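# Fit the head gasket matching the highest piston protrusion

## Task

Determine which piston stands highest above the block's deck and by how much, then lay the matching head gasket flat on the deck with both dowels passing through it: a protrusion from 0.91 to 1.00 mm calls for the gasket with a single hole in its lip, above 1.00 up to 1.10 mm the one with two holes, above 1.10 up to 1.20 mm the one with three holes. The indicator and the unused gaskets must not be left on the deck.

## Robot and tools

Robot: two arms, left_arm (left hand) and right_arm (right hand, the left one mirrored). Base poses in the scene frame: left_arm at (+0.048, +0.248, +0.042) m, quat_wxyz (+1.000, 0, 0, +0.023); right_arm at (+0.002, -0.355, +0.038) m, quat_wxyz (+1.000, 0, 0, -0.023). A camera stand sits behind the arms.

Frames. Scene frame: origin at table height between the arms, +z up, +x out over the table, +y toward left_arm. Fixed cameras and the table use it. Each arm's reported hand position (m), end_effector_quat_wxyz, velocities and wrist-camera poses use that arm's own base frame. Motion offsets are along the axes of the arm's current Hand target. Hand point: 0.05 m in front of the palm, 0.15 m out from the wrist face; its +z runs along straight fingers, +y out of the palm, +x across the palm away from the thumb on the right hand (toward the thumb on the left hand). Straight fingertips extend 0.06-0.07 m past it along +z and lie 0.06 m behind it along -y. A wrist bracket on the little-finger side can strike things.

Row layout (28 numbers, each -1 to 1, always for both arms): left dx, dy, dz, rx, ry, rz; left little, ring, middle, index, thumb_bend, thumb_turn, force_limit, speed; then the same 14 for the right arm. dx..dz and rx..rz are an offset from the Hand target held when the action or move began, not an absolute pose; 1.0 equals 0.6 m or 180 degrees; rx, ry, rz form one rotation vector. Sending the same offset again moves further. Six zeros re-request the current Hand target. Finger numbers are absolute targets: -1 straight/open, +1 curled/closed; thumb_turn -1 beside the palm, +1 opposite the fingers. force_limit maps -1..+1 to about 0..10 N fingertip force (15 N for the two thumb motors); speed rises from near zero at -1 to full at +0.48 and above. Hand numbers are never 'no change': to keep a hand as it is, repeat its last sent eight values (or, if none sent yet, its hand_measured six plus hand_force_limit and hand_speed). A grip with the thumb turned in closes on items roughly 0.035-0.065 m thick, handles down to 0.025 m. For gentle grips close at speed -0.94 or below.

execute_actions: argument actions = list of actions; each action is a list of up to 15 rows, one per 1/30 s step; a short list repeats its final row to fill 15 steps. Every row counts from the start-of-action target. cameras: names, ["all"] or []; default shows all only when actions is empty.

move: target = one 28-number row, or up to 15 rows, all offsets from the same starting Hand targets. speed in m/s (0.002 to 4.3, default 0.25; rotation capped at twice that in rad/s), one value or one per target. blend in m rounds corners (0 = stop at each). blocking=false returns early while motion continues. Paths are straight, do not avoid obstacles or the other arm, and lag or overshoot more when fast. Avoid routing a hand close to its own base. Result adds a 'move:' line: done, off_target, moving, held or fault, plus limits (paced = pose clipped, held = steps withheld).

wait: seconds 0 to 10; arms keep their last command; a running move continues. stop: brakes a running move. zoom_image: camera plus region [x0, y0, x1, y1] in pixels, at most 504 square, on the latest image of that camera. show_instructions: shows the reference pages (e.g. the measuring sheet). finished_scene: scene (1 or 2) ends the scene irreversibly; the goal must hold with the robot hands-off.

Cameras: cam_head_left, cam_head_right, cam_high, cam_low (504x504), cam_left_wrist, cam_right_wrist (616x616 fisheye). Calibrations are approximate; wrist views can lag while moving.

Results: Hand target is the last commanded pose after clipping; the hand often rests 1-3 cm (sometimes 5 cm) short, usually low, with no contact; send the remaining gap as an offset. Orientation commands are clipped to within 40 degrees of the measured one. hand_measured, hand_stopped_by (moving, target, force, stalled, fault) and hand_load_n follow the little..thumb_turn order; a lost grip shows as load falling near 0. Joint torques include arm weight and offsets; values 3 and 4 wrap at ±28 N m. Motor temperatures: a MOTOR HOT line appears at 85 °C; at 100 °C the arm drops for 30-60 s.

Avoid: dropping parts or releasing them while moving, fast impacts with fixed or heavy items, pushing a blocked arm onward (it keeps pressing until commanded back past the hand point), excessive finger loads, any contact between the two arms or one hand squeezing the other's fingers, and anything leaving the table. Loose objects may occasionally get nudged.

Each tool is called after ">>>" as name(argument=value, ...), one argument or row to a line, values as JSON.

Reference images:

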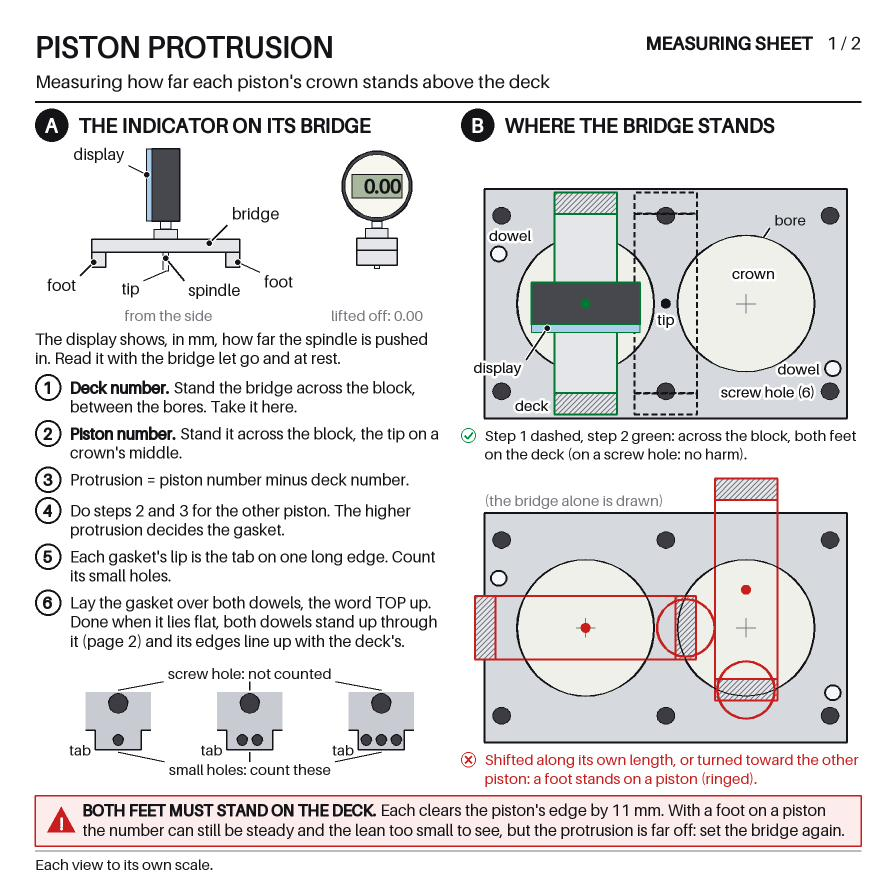

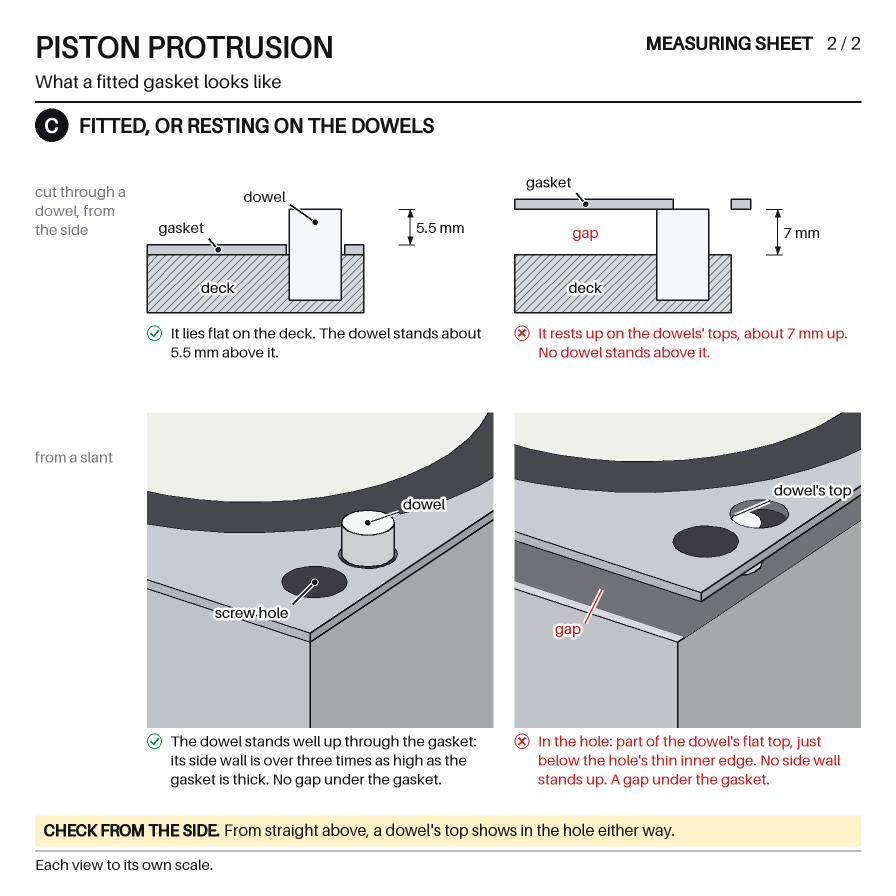

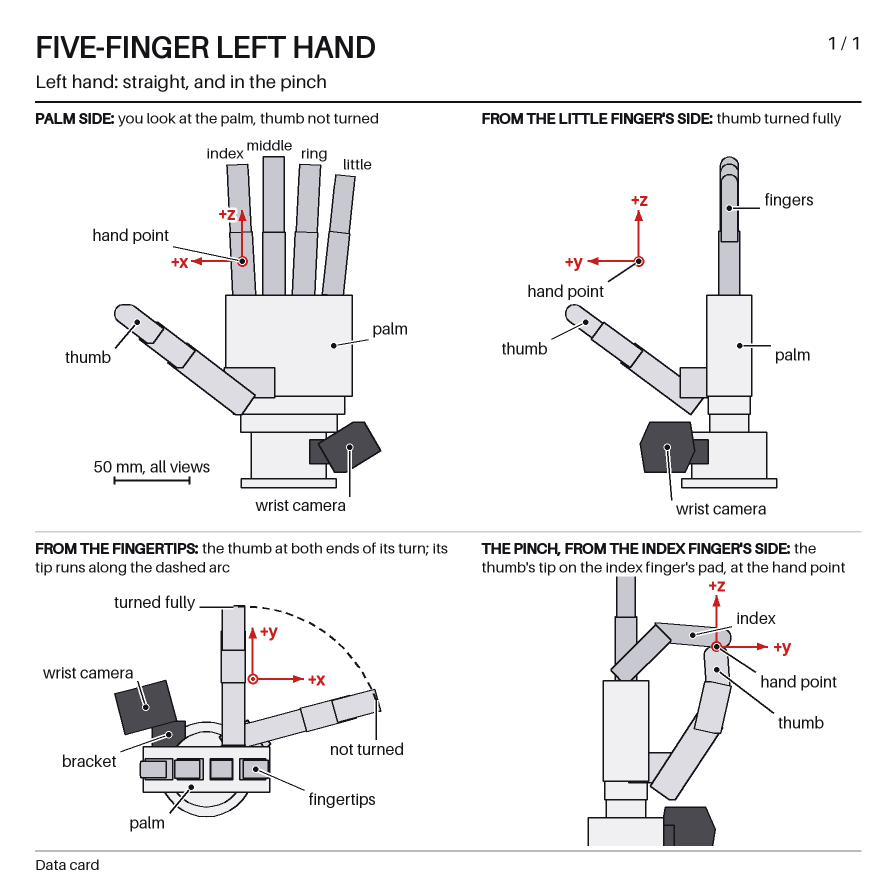

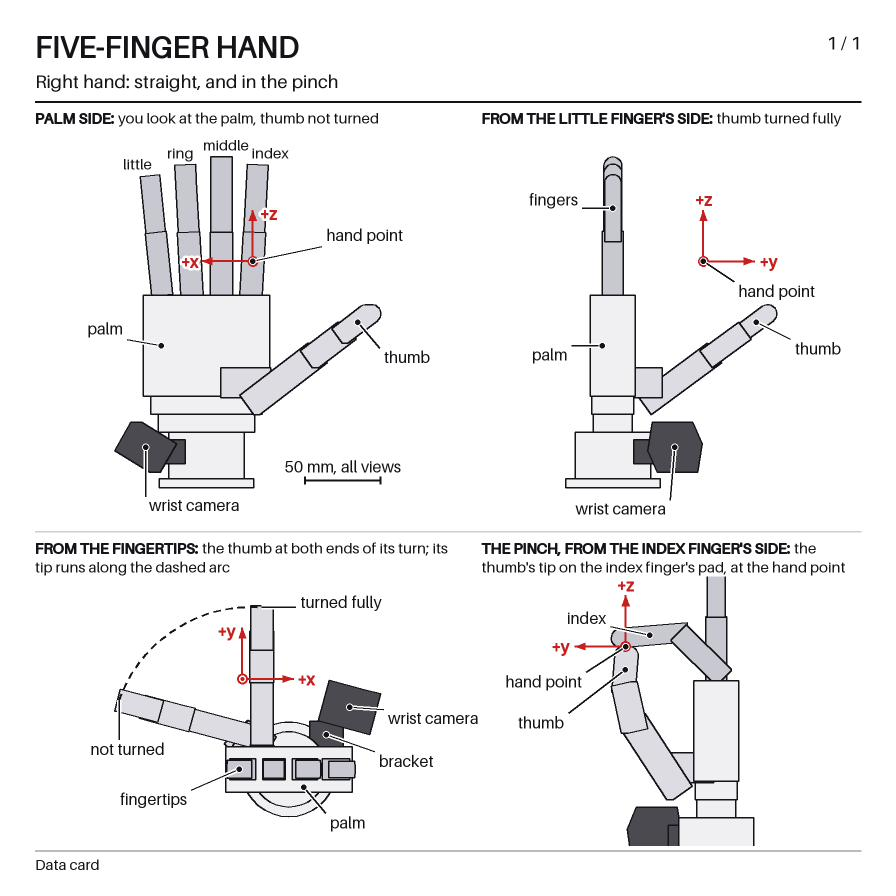

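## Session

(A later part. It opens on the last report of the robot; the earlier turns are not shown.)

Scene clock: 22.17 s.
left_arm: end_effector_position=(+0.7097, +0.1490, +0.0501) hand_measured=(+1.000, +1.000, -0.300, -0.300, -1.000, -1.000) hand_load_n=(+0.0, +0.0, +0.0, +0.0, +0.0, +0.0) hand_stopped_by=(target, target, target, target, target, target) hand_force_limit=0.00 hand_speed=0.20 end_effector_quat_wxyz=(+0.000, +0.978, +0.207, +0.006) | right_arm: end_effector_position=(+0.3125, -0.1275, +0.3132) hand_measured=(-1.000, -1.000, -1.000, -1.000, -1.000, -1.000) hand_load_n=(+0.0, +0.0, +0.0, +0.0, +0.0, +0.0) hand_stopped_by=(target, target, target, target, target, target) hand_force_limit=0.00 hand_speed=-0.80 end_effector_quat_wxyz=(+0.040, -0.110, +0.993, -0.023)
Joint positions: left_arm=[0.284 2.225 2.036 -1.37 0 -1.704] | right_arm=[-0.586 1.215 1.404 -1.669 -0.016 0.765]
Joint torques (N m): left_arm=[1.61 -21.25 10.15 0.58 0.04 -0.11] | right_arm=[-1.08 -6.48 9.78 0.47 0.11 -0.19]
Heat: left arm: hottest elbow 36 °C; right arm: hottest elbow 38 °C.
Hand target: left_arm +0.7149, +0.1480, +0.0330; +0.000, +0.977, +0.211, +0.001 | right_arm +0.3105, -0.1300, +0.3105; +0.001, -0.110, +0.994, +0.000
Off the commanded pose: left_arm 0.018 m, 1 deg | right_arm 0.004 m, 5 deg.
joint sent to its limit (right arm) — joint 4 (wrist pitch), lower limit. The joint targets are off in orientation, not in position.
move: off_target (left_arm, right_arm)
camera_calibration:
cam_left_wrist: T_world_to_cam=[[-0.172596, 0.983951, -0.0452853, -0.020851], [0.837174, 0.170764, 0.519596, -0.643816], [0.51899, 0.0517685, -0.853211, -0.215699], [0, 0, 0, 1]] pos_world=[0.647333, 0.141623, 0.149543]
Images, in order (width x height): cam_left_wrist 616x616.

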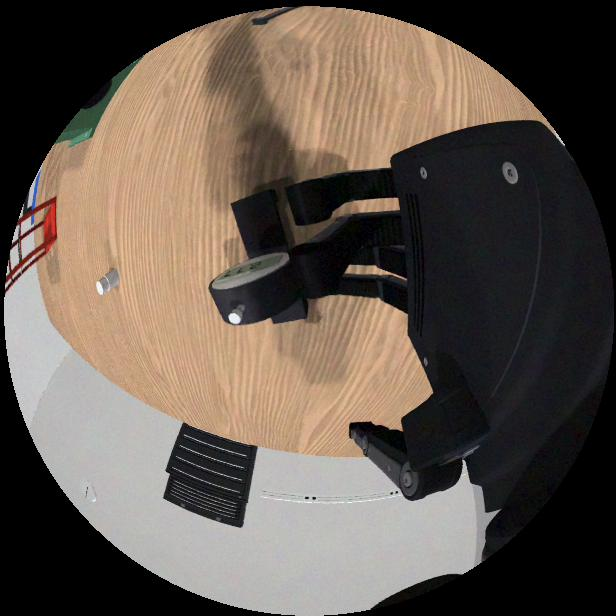

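>>> move(
  target=[-0.006,0,0.015,0,0,0,1,1,-0.3,-0.3,-1,-1,0,0.2,0,0,0,0,0,0,-1,-1,-1,-1,-1,-1,0,-0.8],
  speed=0.12,
  cameras=[],
)

Scene clock: 23.67 s.
left_arm: end_effector_position=(+0.7132, +0.1501, +0.0468) hand_measured=(+1.000, +1.000, -0.300, -0.300, -1.000, -1.000) hand_load_n=(+0.0, +0.0, +0.0, +0.0, +0.0, +0.0) hand_stopped_by=(target, target, target, target, target, target) hand_force_limit=0.00 hand_speed=0.20 end_effector_quat_wxyz=(-0.001, +0.978, +0.207, +0.014) | right_arm: end_effector_position=(+0.3125, -0.1275, +0.3132) hand_measured=(-1.000, -1.000, -1.000, -1.000, -1.000, -1.000) hand_load_n=(+0.0, +0.0, +0.0, +0.0, +0.0, +0.0) hand_stopped_by=(target, target, target, target, target, target) hand_force_limit=0.00 hand_speed=-0.80 end_effector_quat_wxyz=(+0.040, -0.110, +0.993, -0.023)
Joint positions: left_arm=[0.284 2.225 2.026 -1.343 0 -1.704] | right_arm=[-0.586 1.215 1.404 -1.669 -0.016 0.765]
Joint torques (N m): left_arm=[1.55 -21.66 8.51 0.59 0.03 -0.11] | right_arm=[-1.2 -6.42 9.81 0.53 0.1 -0.19]
Heat: left arm: hottest elbow 36 °C; right arm: hottest elbow 38 °C.
Hand target: left_arm +0.7117, +0.1465, +0.0240; +0.000, +0.977, +0.211, +0.001 | right_arm +0.3105, -0.1300, +0.3105; +0.001, -0.110, +0.994, +0.000
Off the commanded pose: left_arm 0.023 m, 2 deg | right_arm 0.004 m, 5 deg.
joint sent to its limit (right arm) — joint 4 (wrist pitch), lower limit. The joint targets are off in orientation, not in position.
move: off_target (left_arm, right_arm)
No camera images: "cameras" was empty.

>>> move(
  target=[-0.0175,-0.0015,0.0167,0,0,0,1,1,-0.3,-0.3,-1,-1,0,0.2,0,0,0,0,0,0,-1,-1,-1,-1,-1,-1,0,-0.8],
  speed=0.12,
  cameras=["cam_left_wrist"],
)

>>> zoom_image(
  camera="cam_left_wrist",
  region=[180, 180, 340, 370],
)

Scene clock: 24.87 s.
left_arm: end_effector_position=(+0.7022, +0.1469, +0.0214) hand_measured=(+1.000, +1.000, -0.300, -0.300, -1.000, -1.000) hand_load_n=(+0.0, +0.0, +0.0, +0.0, -0.5, +0.0) hand_stopped_by=(target, target, target, target, target, target) hand_force_limit=0.00 hand_speed=0.20 end_effector_quat_wxyz=(+0.000, +0.978, +0.207, +0.003) | right_arm: end_effector_position=(+0.3125, -0.1275, +0.3132) hand_measured=(-1.000, -1.000, -1.000, -1.000, -1.000, -1.000) hand_load_n=(+0.0, +0.0, +0.0, +0.0, +0.0, +0.0) hand_stopped_by=(target, target, target, target, target, target) hand_force_limit=0.00 hand_speed=-0.80 end_effector_quat_wxyz=(+0.040, -0.110, +0.993, -0.023)
Joint positions: left_arm=[0.284 2.225 1.96 -1.298 0 -1.704] | right_arm=[-0.586 1.215 1.404 -1.669 -0.016 0.765]
Joint torques (N m): left_arm=[1.49 -23.47 8.17 0.39 0.04 -0.12] | right_arm=[-1.26 -6.48 9.8 0.47 0.11 -0.21]
Heat: left arm: hottest elbow 36 °C; right arm: hottest elbow 38 °C.
Hand target: left_arm +0.7018, +0.1430, +0.0141; +0.000, +0.977, +0.211, +0.001 | right_arm +0.3105, -0.1300, +0.3105; +0.001, -0.110, +0.994, +0.000
Off the commanded pose: left_arm 0.008 m, 1 deg | right_arm 0.004 m, 5 deg.
joint sent to its limit (right arm) — joint 4 (wrist pitch), lower limit. The joint targets are off in orientation, not in position.
move: off_target (right_arm)
camera_calibration:
cam_left_wrist: T_world_to_cam=[[-0.172812, 0.983889, -0.0458156, -0.0210854], [0.839437, 0.171454, 0.515702, -0.623832], [0.515248, 0.0506601, -0.855542, -0.233306], [0, 0, 0, 1]] pos_world=[0.640235, 0.139524, 0.121142]
Images, in order (width x height): cam_left_wrist 616x616.

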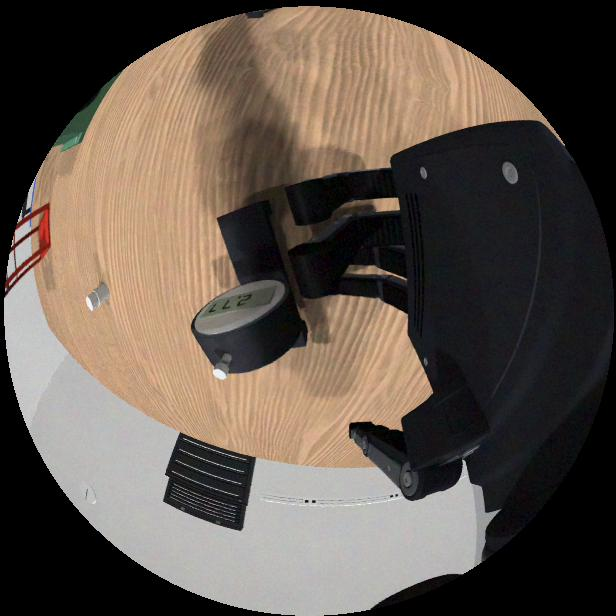

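Scaled by 2.653 from the camera's 616x616 image, which has a finer 880x880 frame.

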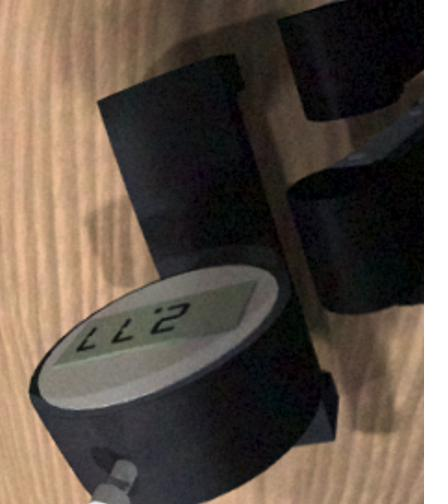

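>>> move(
  target=[0.003,0.0,-0.0617,0,0,0,1,1,-0.3,-0.3,-1,-1,0,0.2,0,0,0,0,0,0,-1,-1,-1,-1,-1,-1,0,-0.8],
  speed=0.12,
  cameras=[],
)

Scene clock: 26.33 s.
left_arm: end_effector_position=(+0.6865, +0.1423, +0.0194) hand_measured=(+1.000, +1.000, -0.300, -0.300, -1.000, -1.000) hand_load_n=(+0.0, +0.0, +0.0, +0.0, +0.0, +0.0) hand_stopped_by=(target, target, target, target, target, target) hand_force_limit=0.00 hand_speed=0.20 end_effector_quat_wxyz=(+0.002, +0.978, +0.207, -0.027) | right_arm: end_effector_position=(+0.3125, -0.1275, +0.3132) hand_measured=(-1.000, -1.000, -1.000, -1.000, -1.000, -1.000) hand_load_n=(+0.0, +0.0, +0.0, +0.0, +0.0, +0.0) hand_stopped_by=(target, target, target, target, target, target) hand_force_limit=0.00 hand_speed=-0.80 end_effector_quat_wxyz=(+0.040, -0.110, +0.993, -0.023)
Joint positions: left_arm=[0.284 2.225 1.96 -1.359 0 -1.704] | right_arm=[-0.586 1.215 1.404 -1.669 -0.016 0.765]
Joint torques (N m): left_arm=[1.55 -25.7 12.46 -0.32 0.07 -0.12] | right_arm=[-1.08 -6.59 9.87 0.55 0.1 -0.2]
Heat: left arm: hottest elbow 36 °C; right arm: hottest elbow 38 °C.
Hand target: left_arm +0.7034, +0.1437, +0.0511; +0.000, +0.977, +0.211, +0.001 | right_arm +0.3105, -0.1300, +0.3105; +0.001, -0.110, +0.994, +0.000
Off the commanded pose: left_arm 0.036 m, 3 deg | right_arm 0.004 m, 5 deg.
joint sent to its limit (right arm) — joint 4 (wrist pitch), lower limit. The joint targets are off in orientation, not in position.
move: off_target (left_arm, right_arm)
No camera images: "cameras" was empty.

>>> move(
  target=[0.003,0.0,-0.025,0,0,0,1,1,-0.3,-0.3,-1,-1,0,0.2,0,0,0,0,0,0,-1,-1,-1,-1,-1,-1,0,-0.8],
  speed=0.3,
  cameras=[],
)

Scene clock: 27.60 s.
left_arm: end_effector_position=(+0.6821, +0.1410, +0.0243) hand_measured=(+1.000, +1.000, -0.300, -0.300, -1.000, -1.000) hand_load_n=(+0.0, +0.0, +0.0, +0.0, +0.0, +0.0) hand_stopped_by=(target, target, target, target, target, target) hand_force_limit=0.00 hand_speed=0.20 end_effector_quat_wxyz=(+0.003, +0.978, +0.207, -0.037) | right_arm: end_effector_position=(+0.3125, -0.1275, +0.3132) hand_measured=(-1.000, -1.000, -1.000, -1.000, -1.000, -1.000) hand_load_n=(+0.0, +0.0, +0.0, +0.0, +0.0, +0.0) hand_stopped_by=(target, target, target, target, target, target) hand_force_limit=0.00 hand_speed=-0.80 end_effector_quat_wxyz=(+0.040, -0.110, +0.993, -0.023)
Joint positions: left_arm=[0.284 2.225 1.973 -1.394 0 -1.704] | right_arm=[-0.586 1.215 1.404 -1.669 -0.016 0.765]
Joint torques (N m): left_arm=[1.61 -26.29 13.7 -0.39 0.08 -0.11] | right_arm=[-0.97 -6.36 9.83 0.61 0.1 -0.2]
Heat: left arm: hottest elbow 36 °C; right arm: hottest elbow 38 °C.
Hand target: left_arm +0.7049, +0.1445, +0.0661; +0.000, +0.977, +0.211, +0.001 | right_arm +0.3105, -0.1300, +0.3105; +0.001, -0.110, +0.994, +0.000
Off the commanded pose: left_arm 0.048 m, 4 deg | right_arm 0.004 m, 5 deg.
joint sent to its limit (right arm) — joint 4 (wrist pitch), lower limit. The joint targets are off in orientation, not in position.
move: off_target (left_arm, right_arm)
No camera images: "cameras" was empty.

>>> move(
  target=[0.0158,0.0218,0.0,0,0,0,1,1,-0.3,-0.3,-1,-1,0,0.2,0,0,0,0,0,0,-1,-1,-1,-1,-1,-1,0,-0.8],
  speed=0.3,
  cameras=["cam_left_wrist"],
)

>>> zoom_image(
  camera="cam_left_wrist",
  region=[180, 180, 340, 370],
)

Scene clock: 29.40 s.
left_arm: end_effector_position=(+0.6996, +0.1397, +0.0505) hand_measured=(+1.000, +1.000, -0.300, -0.300, -1.000, -1.000) hand_load_n=(+0.0, +0.0, +0.0, +0.0, +0.0, +0.0) hand_stopped_by=(target, target, target, target, target, target) hand_force_limit=0.00 hand_speed=0.20 end_effector_quat_wxyz=(+0.001, +0.977, +0.210, -0.018) | right_arm: end_effector_position=(+0.3125, -0.1275, +0.3132) hand_measured=(-1.000, -1.000, -1.000, -1.000, -1.000, -1.000) hand_load_n=(+0.0, +0.0, +0.0, +0.0, +0.0, +0.0) hand_stopped_by=(target, target, target, target, target, target) hand_force_limit=0.00 hand_speed=-0.80 end_effector_quat_wxyz=(+0.040, -0.110, +0.993, -0.023)
Joint positions: left_arm=[0.275 2.225 2.041 -1.423 0 -1.72] | right_arm=[-0.586 1.215 1.404 -1.669 -0.016 0.765]
Joint torques (N m): left_arm=[0.97 -22.83 14.11 -0.39 0.07 -0.14] | right_arm=[-1.08 -6.42 9.78 0.54 0.1 -0.18]
Heat: left arm: hottest elbow 37 °C; right arm: hottest elbow 38 °C.
Hand target: left_arm +0.7190, +0.1363, +0.0661; +0.000, +0.977, +0.211, +0.001 | right_arm +0.3105, -0.1300, +0.3105; +0.001, -0.110, +0.994, +0.000
Off the commanded pose: left_arm 0.025 m, 2 deg | right_arm 0.004 m, 5 deg.
joint sent to its limit (right arm) — joint 4 (wrist pitch), lower limit. The joint targets are off in orientation, not in position.
move: off_target (left_arm, right_arm)
camera_calibration:
cam_left_wrist: T_world_to_cam=[[-0.180878, 0.982239, -0.0499048, -0.00704031], [0.858983, 0.182486, 0.478379, -0.648739], [0.47899, 0.0436609, -0.876734, -0.179254], [0, 0, 0, 1]] pos_world=[0.641843, 0.133127, 0.152834]
Images, in order (width x height): cam_left_wrist 616x616.

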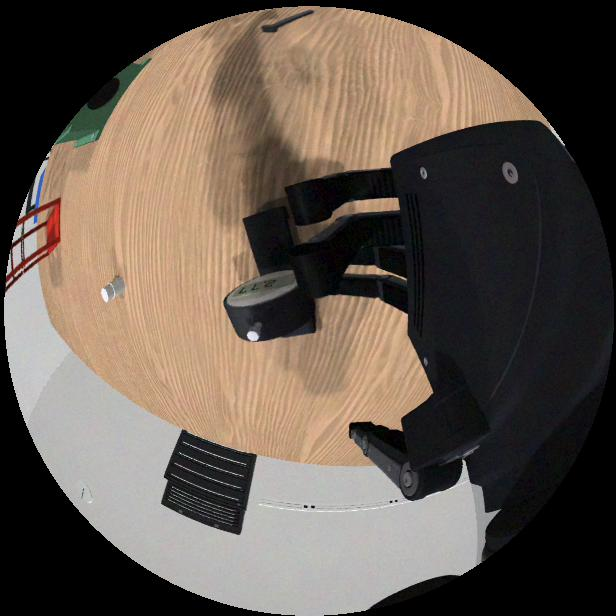

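Scaled by 2.653 from the camera's 616x616 image, which has a finer 880x880 frame.

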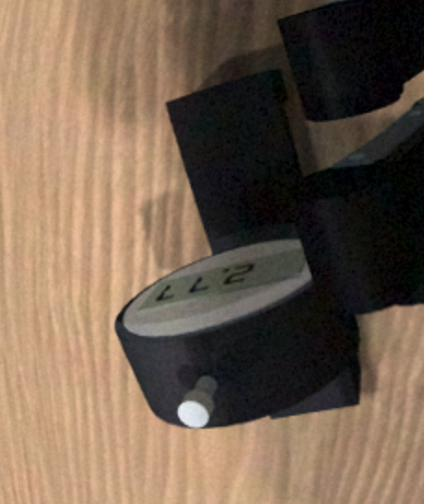

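>>> move(
  target=[-0.0205,0.0223,0.0668,0,0,0,1,1,-0.3,-0.3,-1,-1,0,0.2,0,0,0,0,0,0,-1,-1,-1,-1,-1,-1,0,-0.8],
  speed=0.2,
  cameras=["cam_left_wrist"],
)

>>> zoom_image(
  camera="cam_left_wrist",
  region=[180, 140, 430, 390],
)

Scene clock: 31.20 s.
left_arm: end_effector_position=(+0.7129, +0.1255, +0.0367) hand_measured=(+1.000, +1.000, -0.300, -0.300, -1.000, -1.000) hand_load_n=(+0.0, +0.0, +0.0, +0.0, +0.0, +0.0) hand_stopped_by=(target, target, target, target, target, target) hand_force_limit=0.00 hand_speed=0.20 end_effector_quat_wxyz=(+0.000, +0.978, +0.209, +0.005) | right_arm: end_effector_position=(+0.3125, -0.1275, +0.3132) hand_measured=(-1.000, -1.000, -1.000, -1.000, -1.000, -1.000) hand_load_n=(+0.0, +0.0, +0.0, +0.0, +0.0, +0.0) hand_stopped_by=(target, target, target, target, target, target) hand_force_limit=0.00 hand_speed=-0.80 end_effector_quat_wxyz=(+0.040, -0.110, +0.993, -0.023)
Joint positions: left_arm=[0.25 2.225 1.999 -1.335 0 -1.742] | right_arm=[-0.586 1.215 1.404 -1.669 -0.016 0.765]
Joint torques (N m): left_arm=[1.2 -22.48 8.42 0.53 0.04 -0.15] | right_arm=[-0.79 -6.59 9.8 0.46 0.1 -0.19]
Heat: left arm: hottest elbow 37 °C; right arm: hottest elbow 38 °C.
Hand target: left_arm +0.7134, +0.1193, +0.0260; +0.000, +0.977, +0.211, +0.001 | right_arm +0.3105, -0.1300, +0.3105; +0.001, -0.110, +0.994, +0.000
Off the commanded pose: left_arm 0.013 m, 1 deg | right_arm 0.004 m, 5 deg.
joint sent to its limit (right arm) — joint 4 (wrist pitch), lower limit. The joint targets are off in orientation, not in position.
move: off_target (left_arm, right_arm)
camera_calibration:
cam_left_wrist: T_world_to_cam=[[-0.175665, 0.983385, -0.0457846, 0.0045674], [0.836978, 0.173673, 0.518947, -0.635744], [0.518276, 0.0528403, -0.853579, -0.227143], [0, 0, 0, 1]] pos_world=[0.650628, 0.117923, 0.136242]
Images, in order (width x height): cam_left_wrist 616x616.

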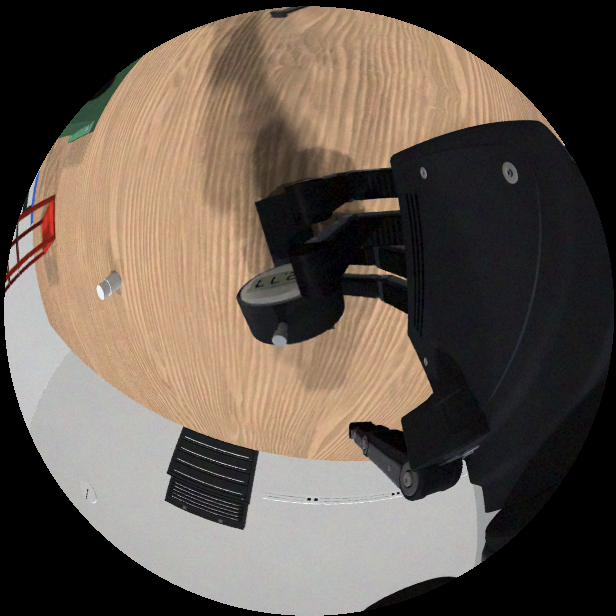

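Scaled by 2.016 from the camera's 616x616 image, which has a finer 880x880 frame.

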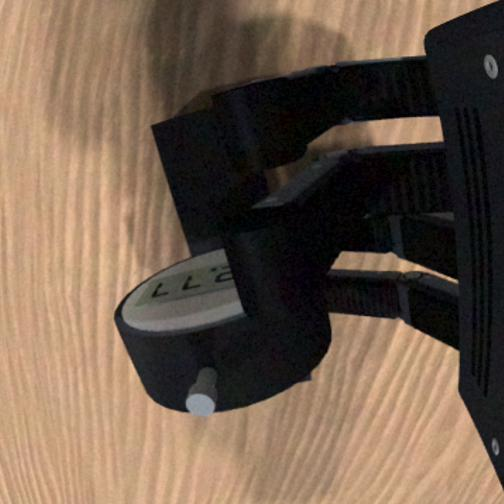

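>>> move(
  target=[-0.0020,0.0068,0,0,0,0,1,1,-0.3,-0.3,-1,-1,0,0.2,0,0,0,0,0,0,-1,-1,-1,-1,-1,-1,0,-0.8],
  speed=0.1,
  cameras=["cam_left_wrist"],
)

>>> zoom_image(
  camera="cam_left_wrist",
  region=[180, 140, 430, 390],
)

Scene clock: 33.20 s.
left_arm: end_effector_position=(+0.7134, +0.1244, +0.0367) hand_measured=(+1.000, +1.000, -0.300, -0.300, -1.000, -1.000) hand_load_n=(+0.0, +0.0, +0.0, +0.5, +0.0, +0.0) hand_stopped_by=(target, target, target, target, target, target) hand_force_limit=0.00 hand_speed=0.20 end_effector_quat_wxyz=(+0.000, +0.978, +0.211, +0.005) | right_arm: end_effector_position=(+0.3125, -0.1275, +0.3132) hand_measured=(-1.000, -1.000, -1.000, -1.000, -1.000, -1.000) hand_load_n=(+0.0, +0.0, +0.0, -0.5, +0.0, +0.0) hand_stopped_by=(target, target, target, target, target, target) hand_force_limit=0.00 hand_speed=-0.80 end_effector_quat_wxyz=(+0.040, -0.110, +0.993, -0.023)
Joint positions: left_arm=[0.248 2.225 1.999 -1.335 0 -1.748] | right_arm=[-0.586 1.215 1.404 -1.669 -0.016 0.765]
Joint torques (N m): left_arm=[0.91 -23.18 8.28 0.64 0.04 -0.11] | right_arm=[-1.08 -6.24 9.8 0.54 0.09 -0.2]
Heat: left arm: hottest elbow 37 °C; right arm: hottest elbow 38 °C.
Hand target: left_arm +0.7140, +0.1149, +0.0260; +0.000, +0.977, +0.211, +0.001 | right_arm +0.3105, -0.1300, +0.3105; +0.001, -0.110, +0.994, +0.000
Off the commanded pose: left_arm 0.014 m, 1 deg | right_arm 0.004 m, 5 deg.
joint sent to its limit (right arm) — joint 4 (wrist pitch), lower limit. The joint targets are off in orientation, not in position.
move: off_target (left_arm, right_arm)
camera_calibration:
cam_left_wrist: T_world_to_cam=[[-0.179423, 0.982705, -0.045799, 0.00846622], [0.836302, 0.176879, 0.518954, -0.635918], [0.51808, 0.0548108, -0.853574, -0.227348], [0, 0, 0, 1]] pos_world=[0.651122, 0.116622, 0.136342]
Images, in order (width x height): cam_left_wrist 616x616.

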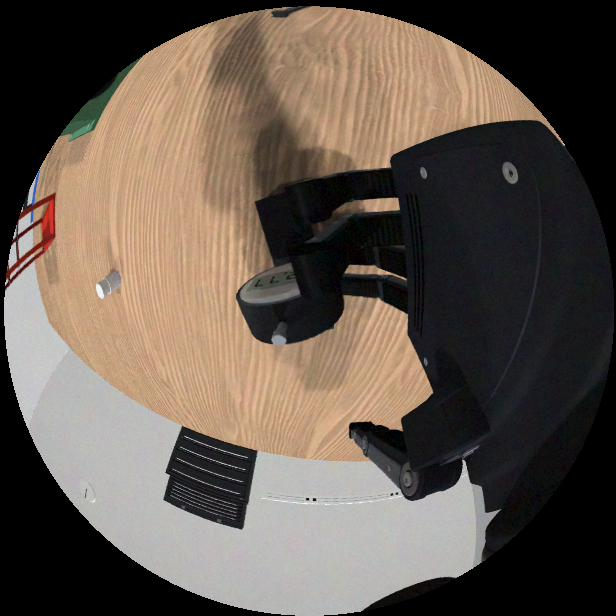

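Scaled by 2.016 from the camera's 616x616 image, which has a finer 880x880 frame.

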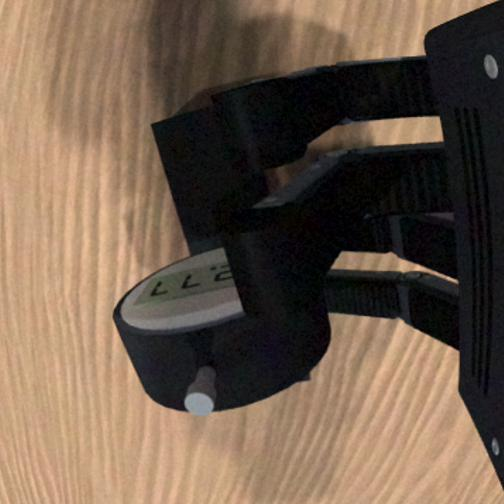

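>>> move(
  target=[0,0,0,0,0,0,1,1,-0.3,-0.3,-1,1,-0.4,-0.2,0,0,0,0,0,0,-1,-1,-1,-1,-1,-1,0,-0.8],
  speed=0.1,
  cameras=["cam_left_wrist"],
)

>>> zoom_image(
  camera="cam_left_wrist",
  region=[180, 140, 430, 390],
)

Scene clock: 35.23 s.
left_arm: end_effector_position=(+0.7135, +0.1245, +0.0367) hand_measured=(+1.000, +1.000, -0.300, -0.300, -1.000, +1.000) hand_load_n=(+0.0, +0.0, +0.0, +0.0, +0.0, +0.0) hand_stopped_by=(target, target, target, target, target, target) hand_force_limit=-0.40 hand_speed=-0.20 end_effector_quat_wxyz=(+0.000, +0.977, +0.212, +0.005) | right_arm: end_effector_position=(+0.3125, -0.1275, +0.3132) hand_measured=(-1.000, -1.000, -1.000, -1.000, -1.000, -1.000) hand_load_n=(+0.0, +0.0, +0.0, +0.0, +0.0, +0.0) hand_stopped_by=(target, target, target, target, target, target) hand_force_limit=0.00 hand_speed=-0.80 end_effector_quat_wxyz=(+0.040, -0.110, +0.993, -0.023)
Joint positions: left_arm=[0.248 2.225 1.999 -1.335 0 -1.75] | right_arm=[-0.586 1.215 1.404 -1.669 -0.016 0.765]
Joint torques (N m): left_arm=[0.91 -23.12 8.28 0.64 0.05 -0.11] | right_arm=[-1.08 -6.36 9.77 0.53 0.08 -0.19]
Motor temperatures (°C): left_arm=[33 34 37 30 29 26] | right_arm=[35 32 39 28 25 29]
Heat: left arm: hottest elbow 37 °C; right arm: hottest elbow 39 °C.
Hand target: left_arm +0.7140, +0.1150, +0.0260; +0.000, +0.977, +0.211, +0.001 | right_arm +0.3105, -0.1300, +0.3105; +0.001, -0.110, +0.994, +0.000
Off the commanded pose: left_arm 0.014 m, 1 deg | right_arm 0.004 m, 5 deg.
joint sent to its limit (right arm) — joint 4 (wrist pitch), lower limit. The joint targets are off in orientation, not in position.
move: off_target (left_arm, right_arm)
camera_calibration:
cam_left_wrist: T_world_to_cam=[[-0.181316, 0.982357, -0.0458158, 0.0097597], [0.835954, 0.178498, 0.518959, -0.635962], [0.517981, 0.0557958, -0.85357, -0.227449], [0, 0, 0, 1]] pos_world=[0.651219, 0.116621, 0.136342]
Images, in order (width x height): cam_left_wrist 616x616.

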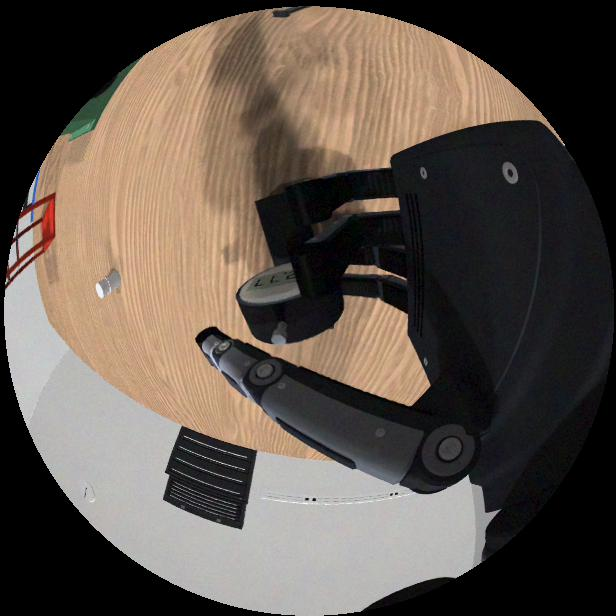

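Scaled by 2.016 from the camera's 616x616 image, which has a finer 880x880 frame.

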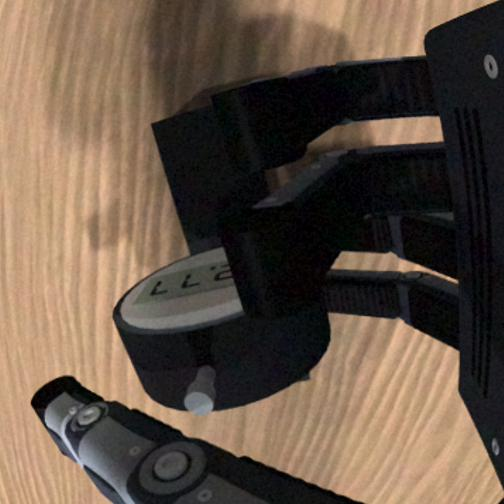

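>>> move(
  target=[0,0,0,0,0,0,1,1,-0.3,-0.3,0.3,1,-0.4,-0.85,0,0,0,0,0,0,-1,-1,-1,-1,-1,-1,0,-0.8],
  speed=0.1,
  cameras=["cam_left_wrist"],
)

>>> zoom_image(
  camera="cam_left_wrist",
  region=[180, 140, 430, 390],
)

Scene clock: 37.90 s.
left_arm: end_effector_position=(+0.7153, +0.1206, +0.0384) hand_measured=(+1.000, +1.000, -0.300, -0.300, -0.560, +1.000) hand_load_n=(+0.0, +0.0, +1.0, +1.0, +5.0, +0.5) hand_stopped_by=(target, target, target, target, force, target) hand_force_limit=-0.40 hand_speed=-0.85 end_effector_quat_wxyz=(+0.004, +0.978, +0.210, +0.008) | right_arm: end_effector_position=(+0.3125, -0.1275, +0.3132) hand_measured=(-1.000, -1.000, -1.000, -1.000, -1.000, -1.000) hand_load_n=(+0.0, +0.0, +0.0, +0.0, +0.0, +0.0) hand_stopped_by=(target, target, target, target, target, target) hand_force_limit=0.00 hand_speed=-0.80 end_effector_quat_wxyz=(+0.040, -0.110, +0.993, -0.023)
Joint positions: left_arm=[0.244 2.223 1.999 -1.332 0.008 -1.75] | right_arm=[-0.586 1.215 1.404 -1.669 -0.016 0.765]
Joint torques (N m): left_arm=[1.2 -23 8.31 0.51 -0.28 -0.12] | right_arm=[-1.03 -6.42 9.8 0.44 0.09 -0.2]
Heat: left arm: hottest elbow 37 °C; right arm: hottest elbow 39 °C.
Hand target: left_arm +0.7139, +0.1150, +0.0259; +0.000, +0.977, +0.211, +0.001 | right_arm +0.3105, -0.1300, +0.3105; +0.001, -0.110, +0.994, +0.000
Off the commanded pose: left_arm 0.014 m, 1 deg | right_arm 0.004 m, 5 deg.
joint sent to its limit (right arm) — joint 4 (wrist pitch), lower limit. The joint targets are off in orientation, not in position.
move: off_target (left_arm, right_arm)
camera_calibration:
cam_left_wrist: T_world_to_cam=[[-0.177175, 0.982744, -0.0531285, 0.0113159], [0.833386, 0.178525, 0.523064, -0.635841], [0.523523, 0.0483971, -0.850636, -0.230012], [0, 0, 0, 1]] pos_world=[0.652323, 0.113525, 0.13753]
Images, in order (width x height): cam_left_wrist 616x616.

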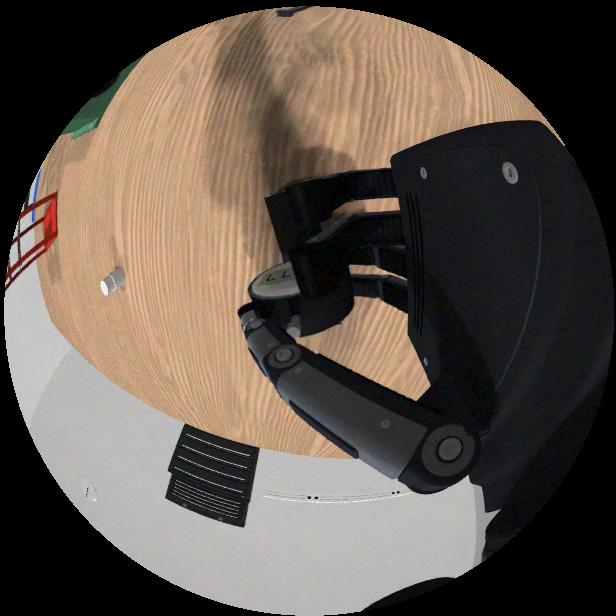

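Scaled by 2.016 from the camera's 616x616 image, which has a finer 880x880 frame.

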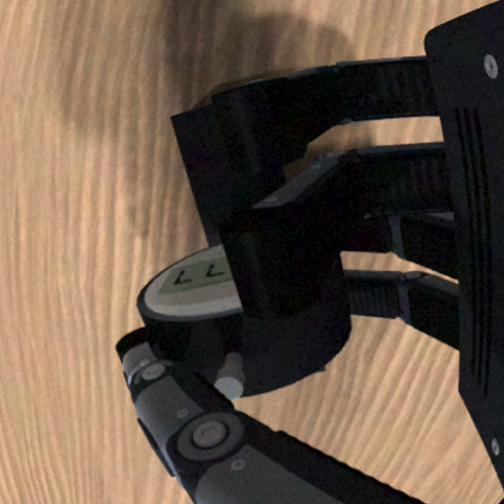

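>>> move(
  target=[0,0,0,0,0,0,1,1,0.1,0.1,0.3,1,-0.4,-0.88,0,0,0,0,0,0,-1,-1,-1,-1,-1,-1,0,-0.8],
  speed=0.1,
  cameras=["cam_left_wrist"],
)

>>> zoom_image(
  camera="cam_left_wrist",
  region=[180, 140, 430, 390],
)

Scene clock: 38.77 s.
left_arm: end_effector_position=(+0.7154, +0.1208, +0.0384) hand_measured=(+1.000, +1.000, -0.280, -0.280, -0.562, +1.000) hand_load_n=(+0.0, +0.0, +5.0, +4.0, +11.5, +0.5) hand_stopped_by=(target, target, force, force, force, target) hand_force_limit=-0.40 hand_speed=-0.88 end_effector_quat_wxyz=(+0.003, +0.978, +0.210, +0.008) | right_arm: end_effector_position=(+0.3125, -0.1275, +0.3132) hand_measured=(-1.000, -1.000, -1.000, -1.000, -1.000, -1.000) hand_load_n=(+0.0, +0.0, +0.0, +0.0, +0.0, +0.0) hand_stopped_by=(target, target, target, target, target, target) hand_force_limit=0.00 hand_speed=-0.80 end_effector_quat_wxyz=(+0.040, -0.110, +0.993, -0.023)
Joint positions: left_arm=[0.244 2.223 1.999 -1.331 0.007 -1.75] | right_arm=[-0.586 1.215 1.404 -1.669 -0.016 0.765]
Joint torques (N m): left_arm=[1.2 -22.95 8.29 0.49 -0.24 -0.11] | right_arm=[-0.97 -6.53 9.77 0.53 0.1 -0.2]
Heat: left arm: hottest elbow 37 °C; right arm: hottest elbow 39 °C.
Hand target: left_arm +0.7140, +0.1150, +0.0259; +0.000, +0.977, +0.211, +0.001 | right_arm +0.3105, -0.1300, +0.3105; +0.001, -0.110, +0.994, +0.000
Off the commanded pose: left_arm 0.014 m, 1 deg | right_arm 0.004 m, 5 deg.
joint sent to its limit (right arm) — joint 4 (wrist pitch), lower limit. The joint targets are off in orientation, not in position.
move: off_target (left_arm, right_arm)
camera_calibration:
cam_left_wrist: T_world_to_cam=[[-0.177148, 0.982794, -0.0523024, 0.011099], [0.833094, 0.178035, 0.523697, -0.635783], [0.523998, 0.0491989, -0.850298, -0.230516], [0, 0, 0, 1]] pos_world=[0.652422, 0.113624, 0.137531]
Images, in order (width x height): cam_left_wrist 616x616.

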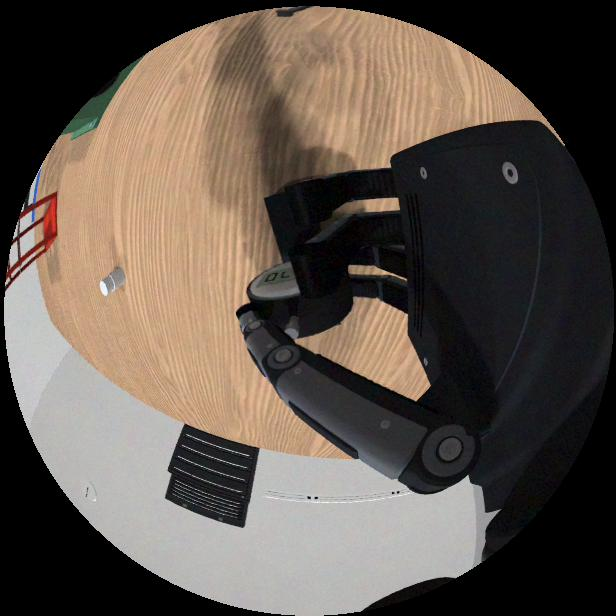

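Scaled by 2.016 from the camera's 616x616 image, which has a finer 880x880 frame.

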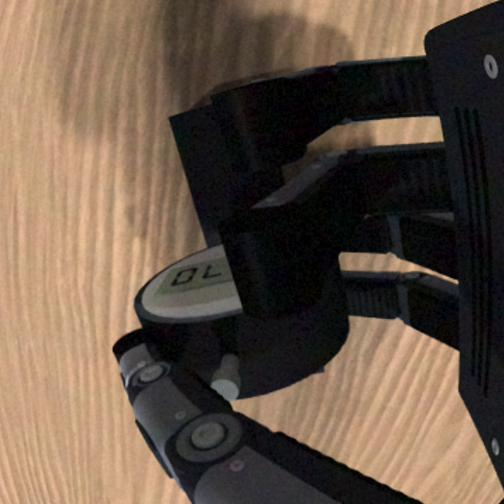

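>>> move(
  target=[
    [-0.0213,-0.0096,-0.2417,0,0,0,1,1,0.1,0.1,-0.568,1,-0.4,-0.88,0,0,0,0,0,0,-1,-1,-1,-1,-1,-1,0,-0.8],
  ],
  speed=0.12,
  cameras=["cam_left_wrist"],
)

Scene clock: 41.57 s.
left_arm: end_effector_position=(+0.6786, +0.1133, +0.1220) hand_measured=(+1.000, +1.000, -0.280, -0.280, -0.572, +1.000) hand_load_n=(+0.5, +0.0, +5.0, +3.5, +7.5, +1.0) hand_stopped_by=(target, target, force, force, force, target) hand_force_limit=-0.40 hand_speed=-0.88 end_effector_quat_wxyz=(+0.001, +0.976, +0.211, -0.046) | right_arm: end_effector_position=(+0.3125, -0.1275, +0.3132) hand_measured=(-1.000, -1.000, -1.000, -1.000, -1.000, -1.000) hand_load_n=(+0.0, +0.0, +0.0, +0.0, +0.0, +0.0) hand_stopped_by=(target, target, target, target, target, target) hand_force_limit=0.00 hand_speed=-0.80 end_effector_quat_wxyz=(+0.040, -0.110, +0.993, -0.023)
Joint positions: left_arm=[0.244 2.157 2.116 -1.622 0 -1.753] | right_arm=[-0.586 1.215 1.404 -1.669 -0.016 0.765]
Joint torques (N m): left_arm=[1.61 -25.58 15.51 -0.53 0.11 -0.03] | right_arm=[-1.08 -6.48 9.8 0.47 0.1 -0.2]
Heat: left arm: hottest elbow 37 °C; right arm: hottest elbow 39 °C.
Hand target: left_arm +0.6998, +0.1150, +0.1711; +0.000, +0.977, +0.211, +0.001 | right_arm +0.3105, -0.1300, +0.3105; +0.001, -0.110, +0.994, +0.000
Off the commanded pose: left_arm 0.053 m, 5 deg | right_arm 0.004 m, 5 deg.
joint sent to its limit (right arm) — joint 4 (wrist pitch), lower limit. The joint targets are off in orientation, not in position.
move: off_target (left_arm, right_arm)
camera_calibration:
cam_left_wrist: T_world_to_cam=[[-0.185314, 0.981344, -0.0512111, 0.0218395], [0.883423, 0.189193, 0.428684, -0.671436], [0.430375, 0.0341999, -0.902002, -0.0682077], [0, 0, 0, 1]] pos_world=[0.626564, 0.107932, 0.227428]
Images, in order (width x height): cam_left_wrist 616x616.

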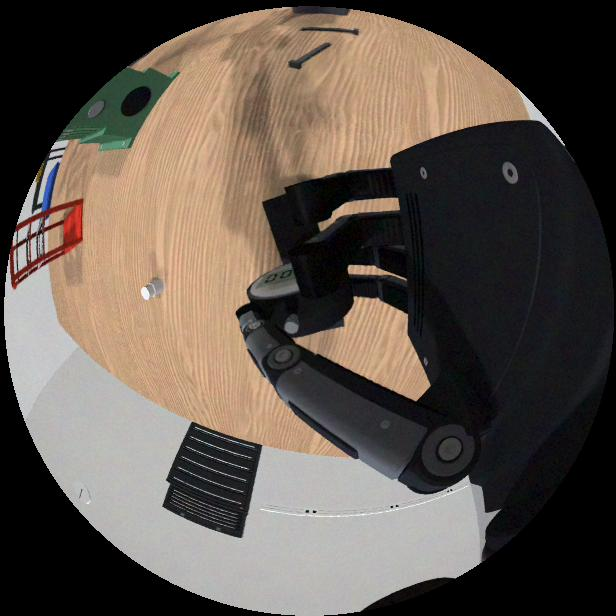

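>>> move(
  target=[
    [-0.4513,0.189,-0.315,0,0,0.11,1,1,0.1,0.1,-0.568,1,-0.4,-0.88,0,0,0,0,0,0,-1,-1,-1,-1,-1,-1,0,-0.8],
    [-0.8092,0.3928,-0.3317,0,0,0.2206,1,1,0.1,0.1,-0.568,1,-0.4,-0.88,0,0,0,0,0,0,-1,-1,-1,-1,-1,-1,0,-0.8],
  ],
  speed=0.2,
  blend=[0.04,0],
  cameras=["cam_left_wrist","cam_head_left","cam_head_right"],
)

Scene clock: 45.87 s.
left_arm: end_effector_position=(+0.3630, -0.3016, +0.3534) hand_measured=(+1.000, +1.000, -0.280, -0.280, -0.572, +1.000) hand_load_n=(+0.0, +0.0, +5.0, +3.5, +7.0, +0.5) hand_stopped_by=(target, target, force, force, force, target) hand_force_limit=-0.40 hand_speed=-0.88 end_effector_quat_wxyz=(+0.032, +0.989, -0.137, +0.054) | right_arm: end_effector_position=(+0.3125, -0.1275, +0.3132) hand_measured=(-1.000, -1.000, -1.000, -1.000, -1.000, -1.000) hand_load_n=(+0.0, +0.0, +0.0, +0.0, +0.0, +0.0) hand_stopped_by=(target, target, target, target, target, target) hand_force_limit=0.00 hand_speed=-0.80 end_effector_quat_wxyz=(+0.040, -0.110, +0.993, -0.023)
Joint positions: left_arm=[-0.587 1.387 1.645 -1.705 0.011 -1.883] | right_arm=[-0.586 1.215 1.404 -1.669 -0.016 0.765]
Joint torques (N m): left_arm=[1.32 -13.92 9.63 0.16 0.25 -0.13] | right_arm=[-1.08 -6.36 9.85 0.5 0.08 -0.2]
Heat: left arm: hottest elbow 37 °C; right arm: hottest elbow 39 °C.
Hand target: left_arm +0.3544, -0.3001, +0.3695; +0.000, +0.991, -0.134, +0.001 | right_arm +0.3105, -0.1300, +0.3105; +0.001, -0.110, +0.994, +0.000
Off the commanded pose: left_arm 0.018 m, 7 deg | right_arm 0.004 m, 5 deg.
joint sent to its limit (left arm) — joint 4 (wrist pitch), lower limit. The joint targets are off in orientation, not in position.
joint sent to its limit (right arm) — joint 4 (wrist pitch), lower limit. The joint targets are off in orientation, not in position.
move: off_target (left_arm, right_arm)
camera_calibration:
cam_left_wrist: T_world_to_cam=[[0.500855, 0.863097, -0.064865, 0.10251], [0.703265, -0.362126, 0.611787, -0.578869], [0.504543, -0.352034, -0.788358, 0.10695], [0, 0, 0, 1]] pos_world=[0.301795, -0.26045, 0.445109]
Images, in order (width x height): cam_head_left 504x504, cam_head_right 504x504, cam_left_wrist 616x616.

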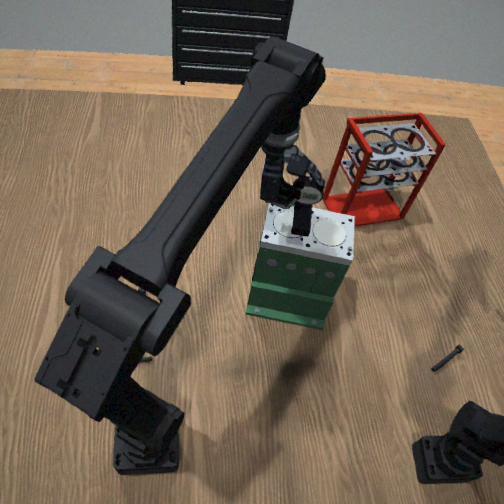

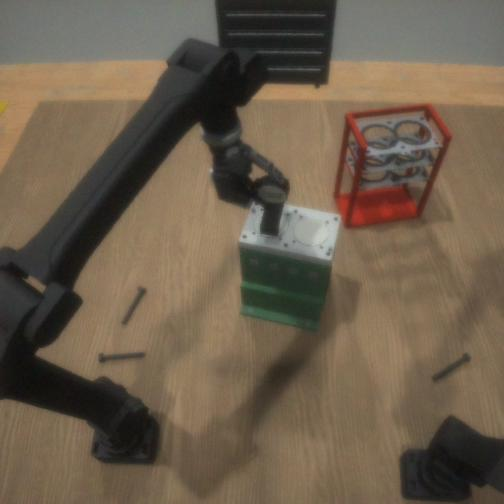

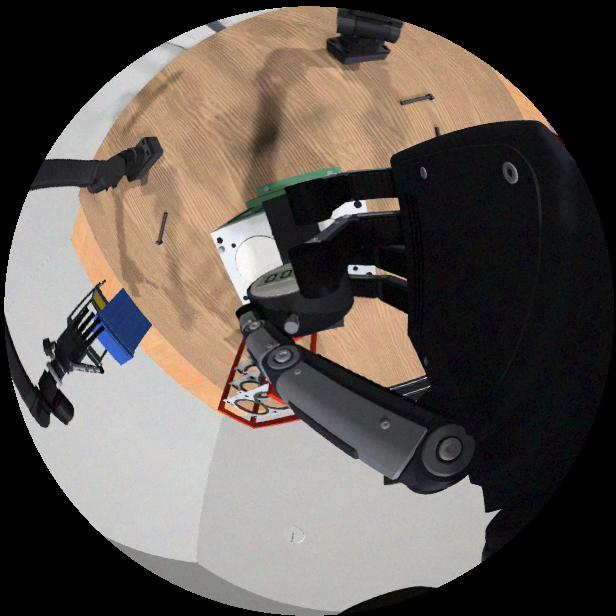

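>>> zoom_image(
  camera="cam_left_wrist",
  region=[200, 180, 400, 380],
)

>>> zoom_image(
  camera="cam_head_left",
  region=[240, 170, 370, 300],
)

Scaled by 2.520 from the camera's 616x616 image, which has a finer 880x880 frame.

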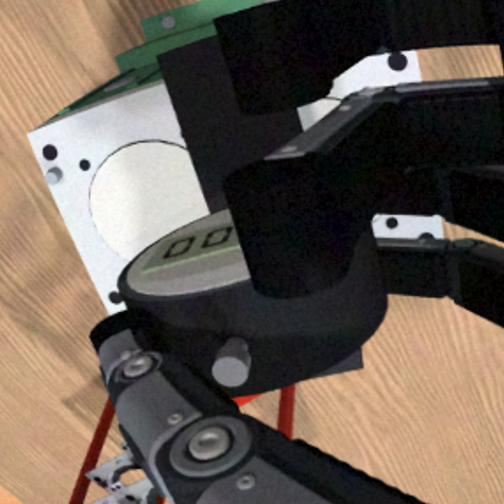

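Scaled by 3.877 from the camera's 504x504 image, which has a finer 720x720 frame.

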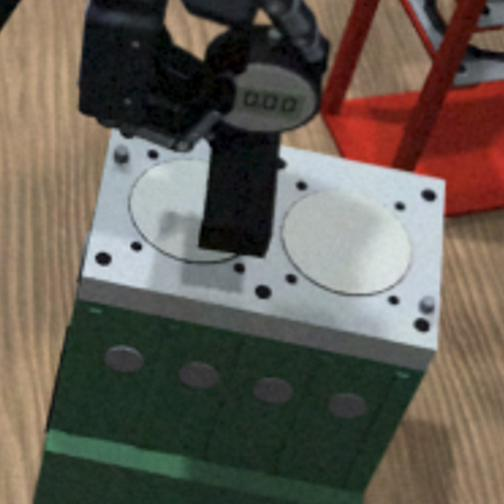

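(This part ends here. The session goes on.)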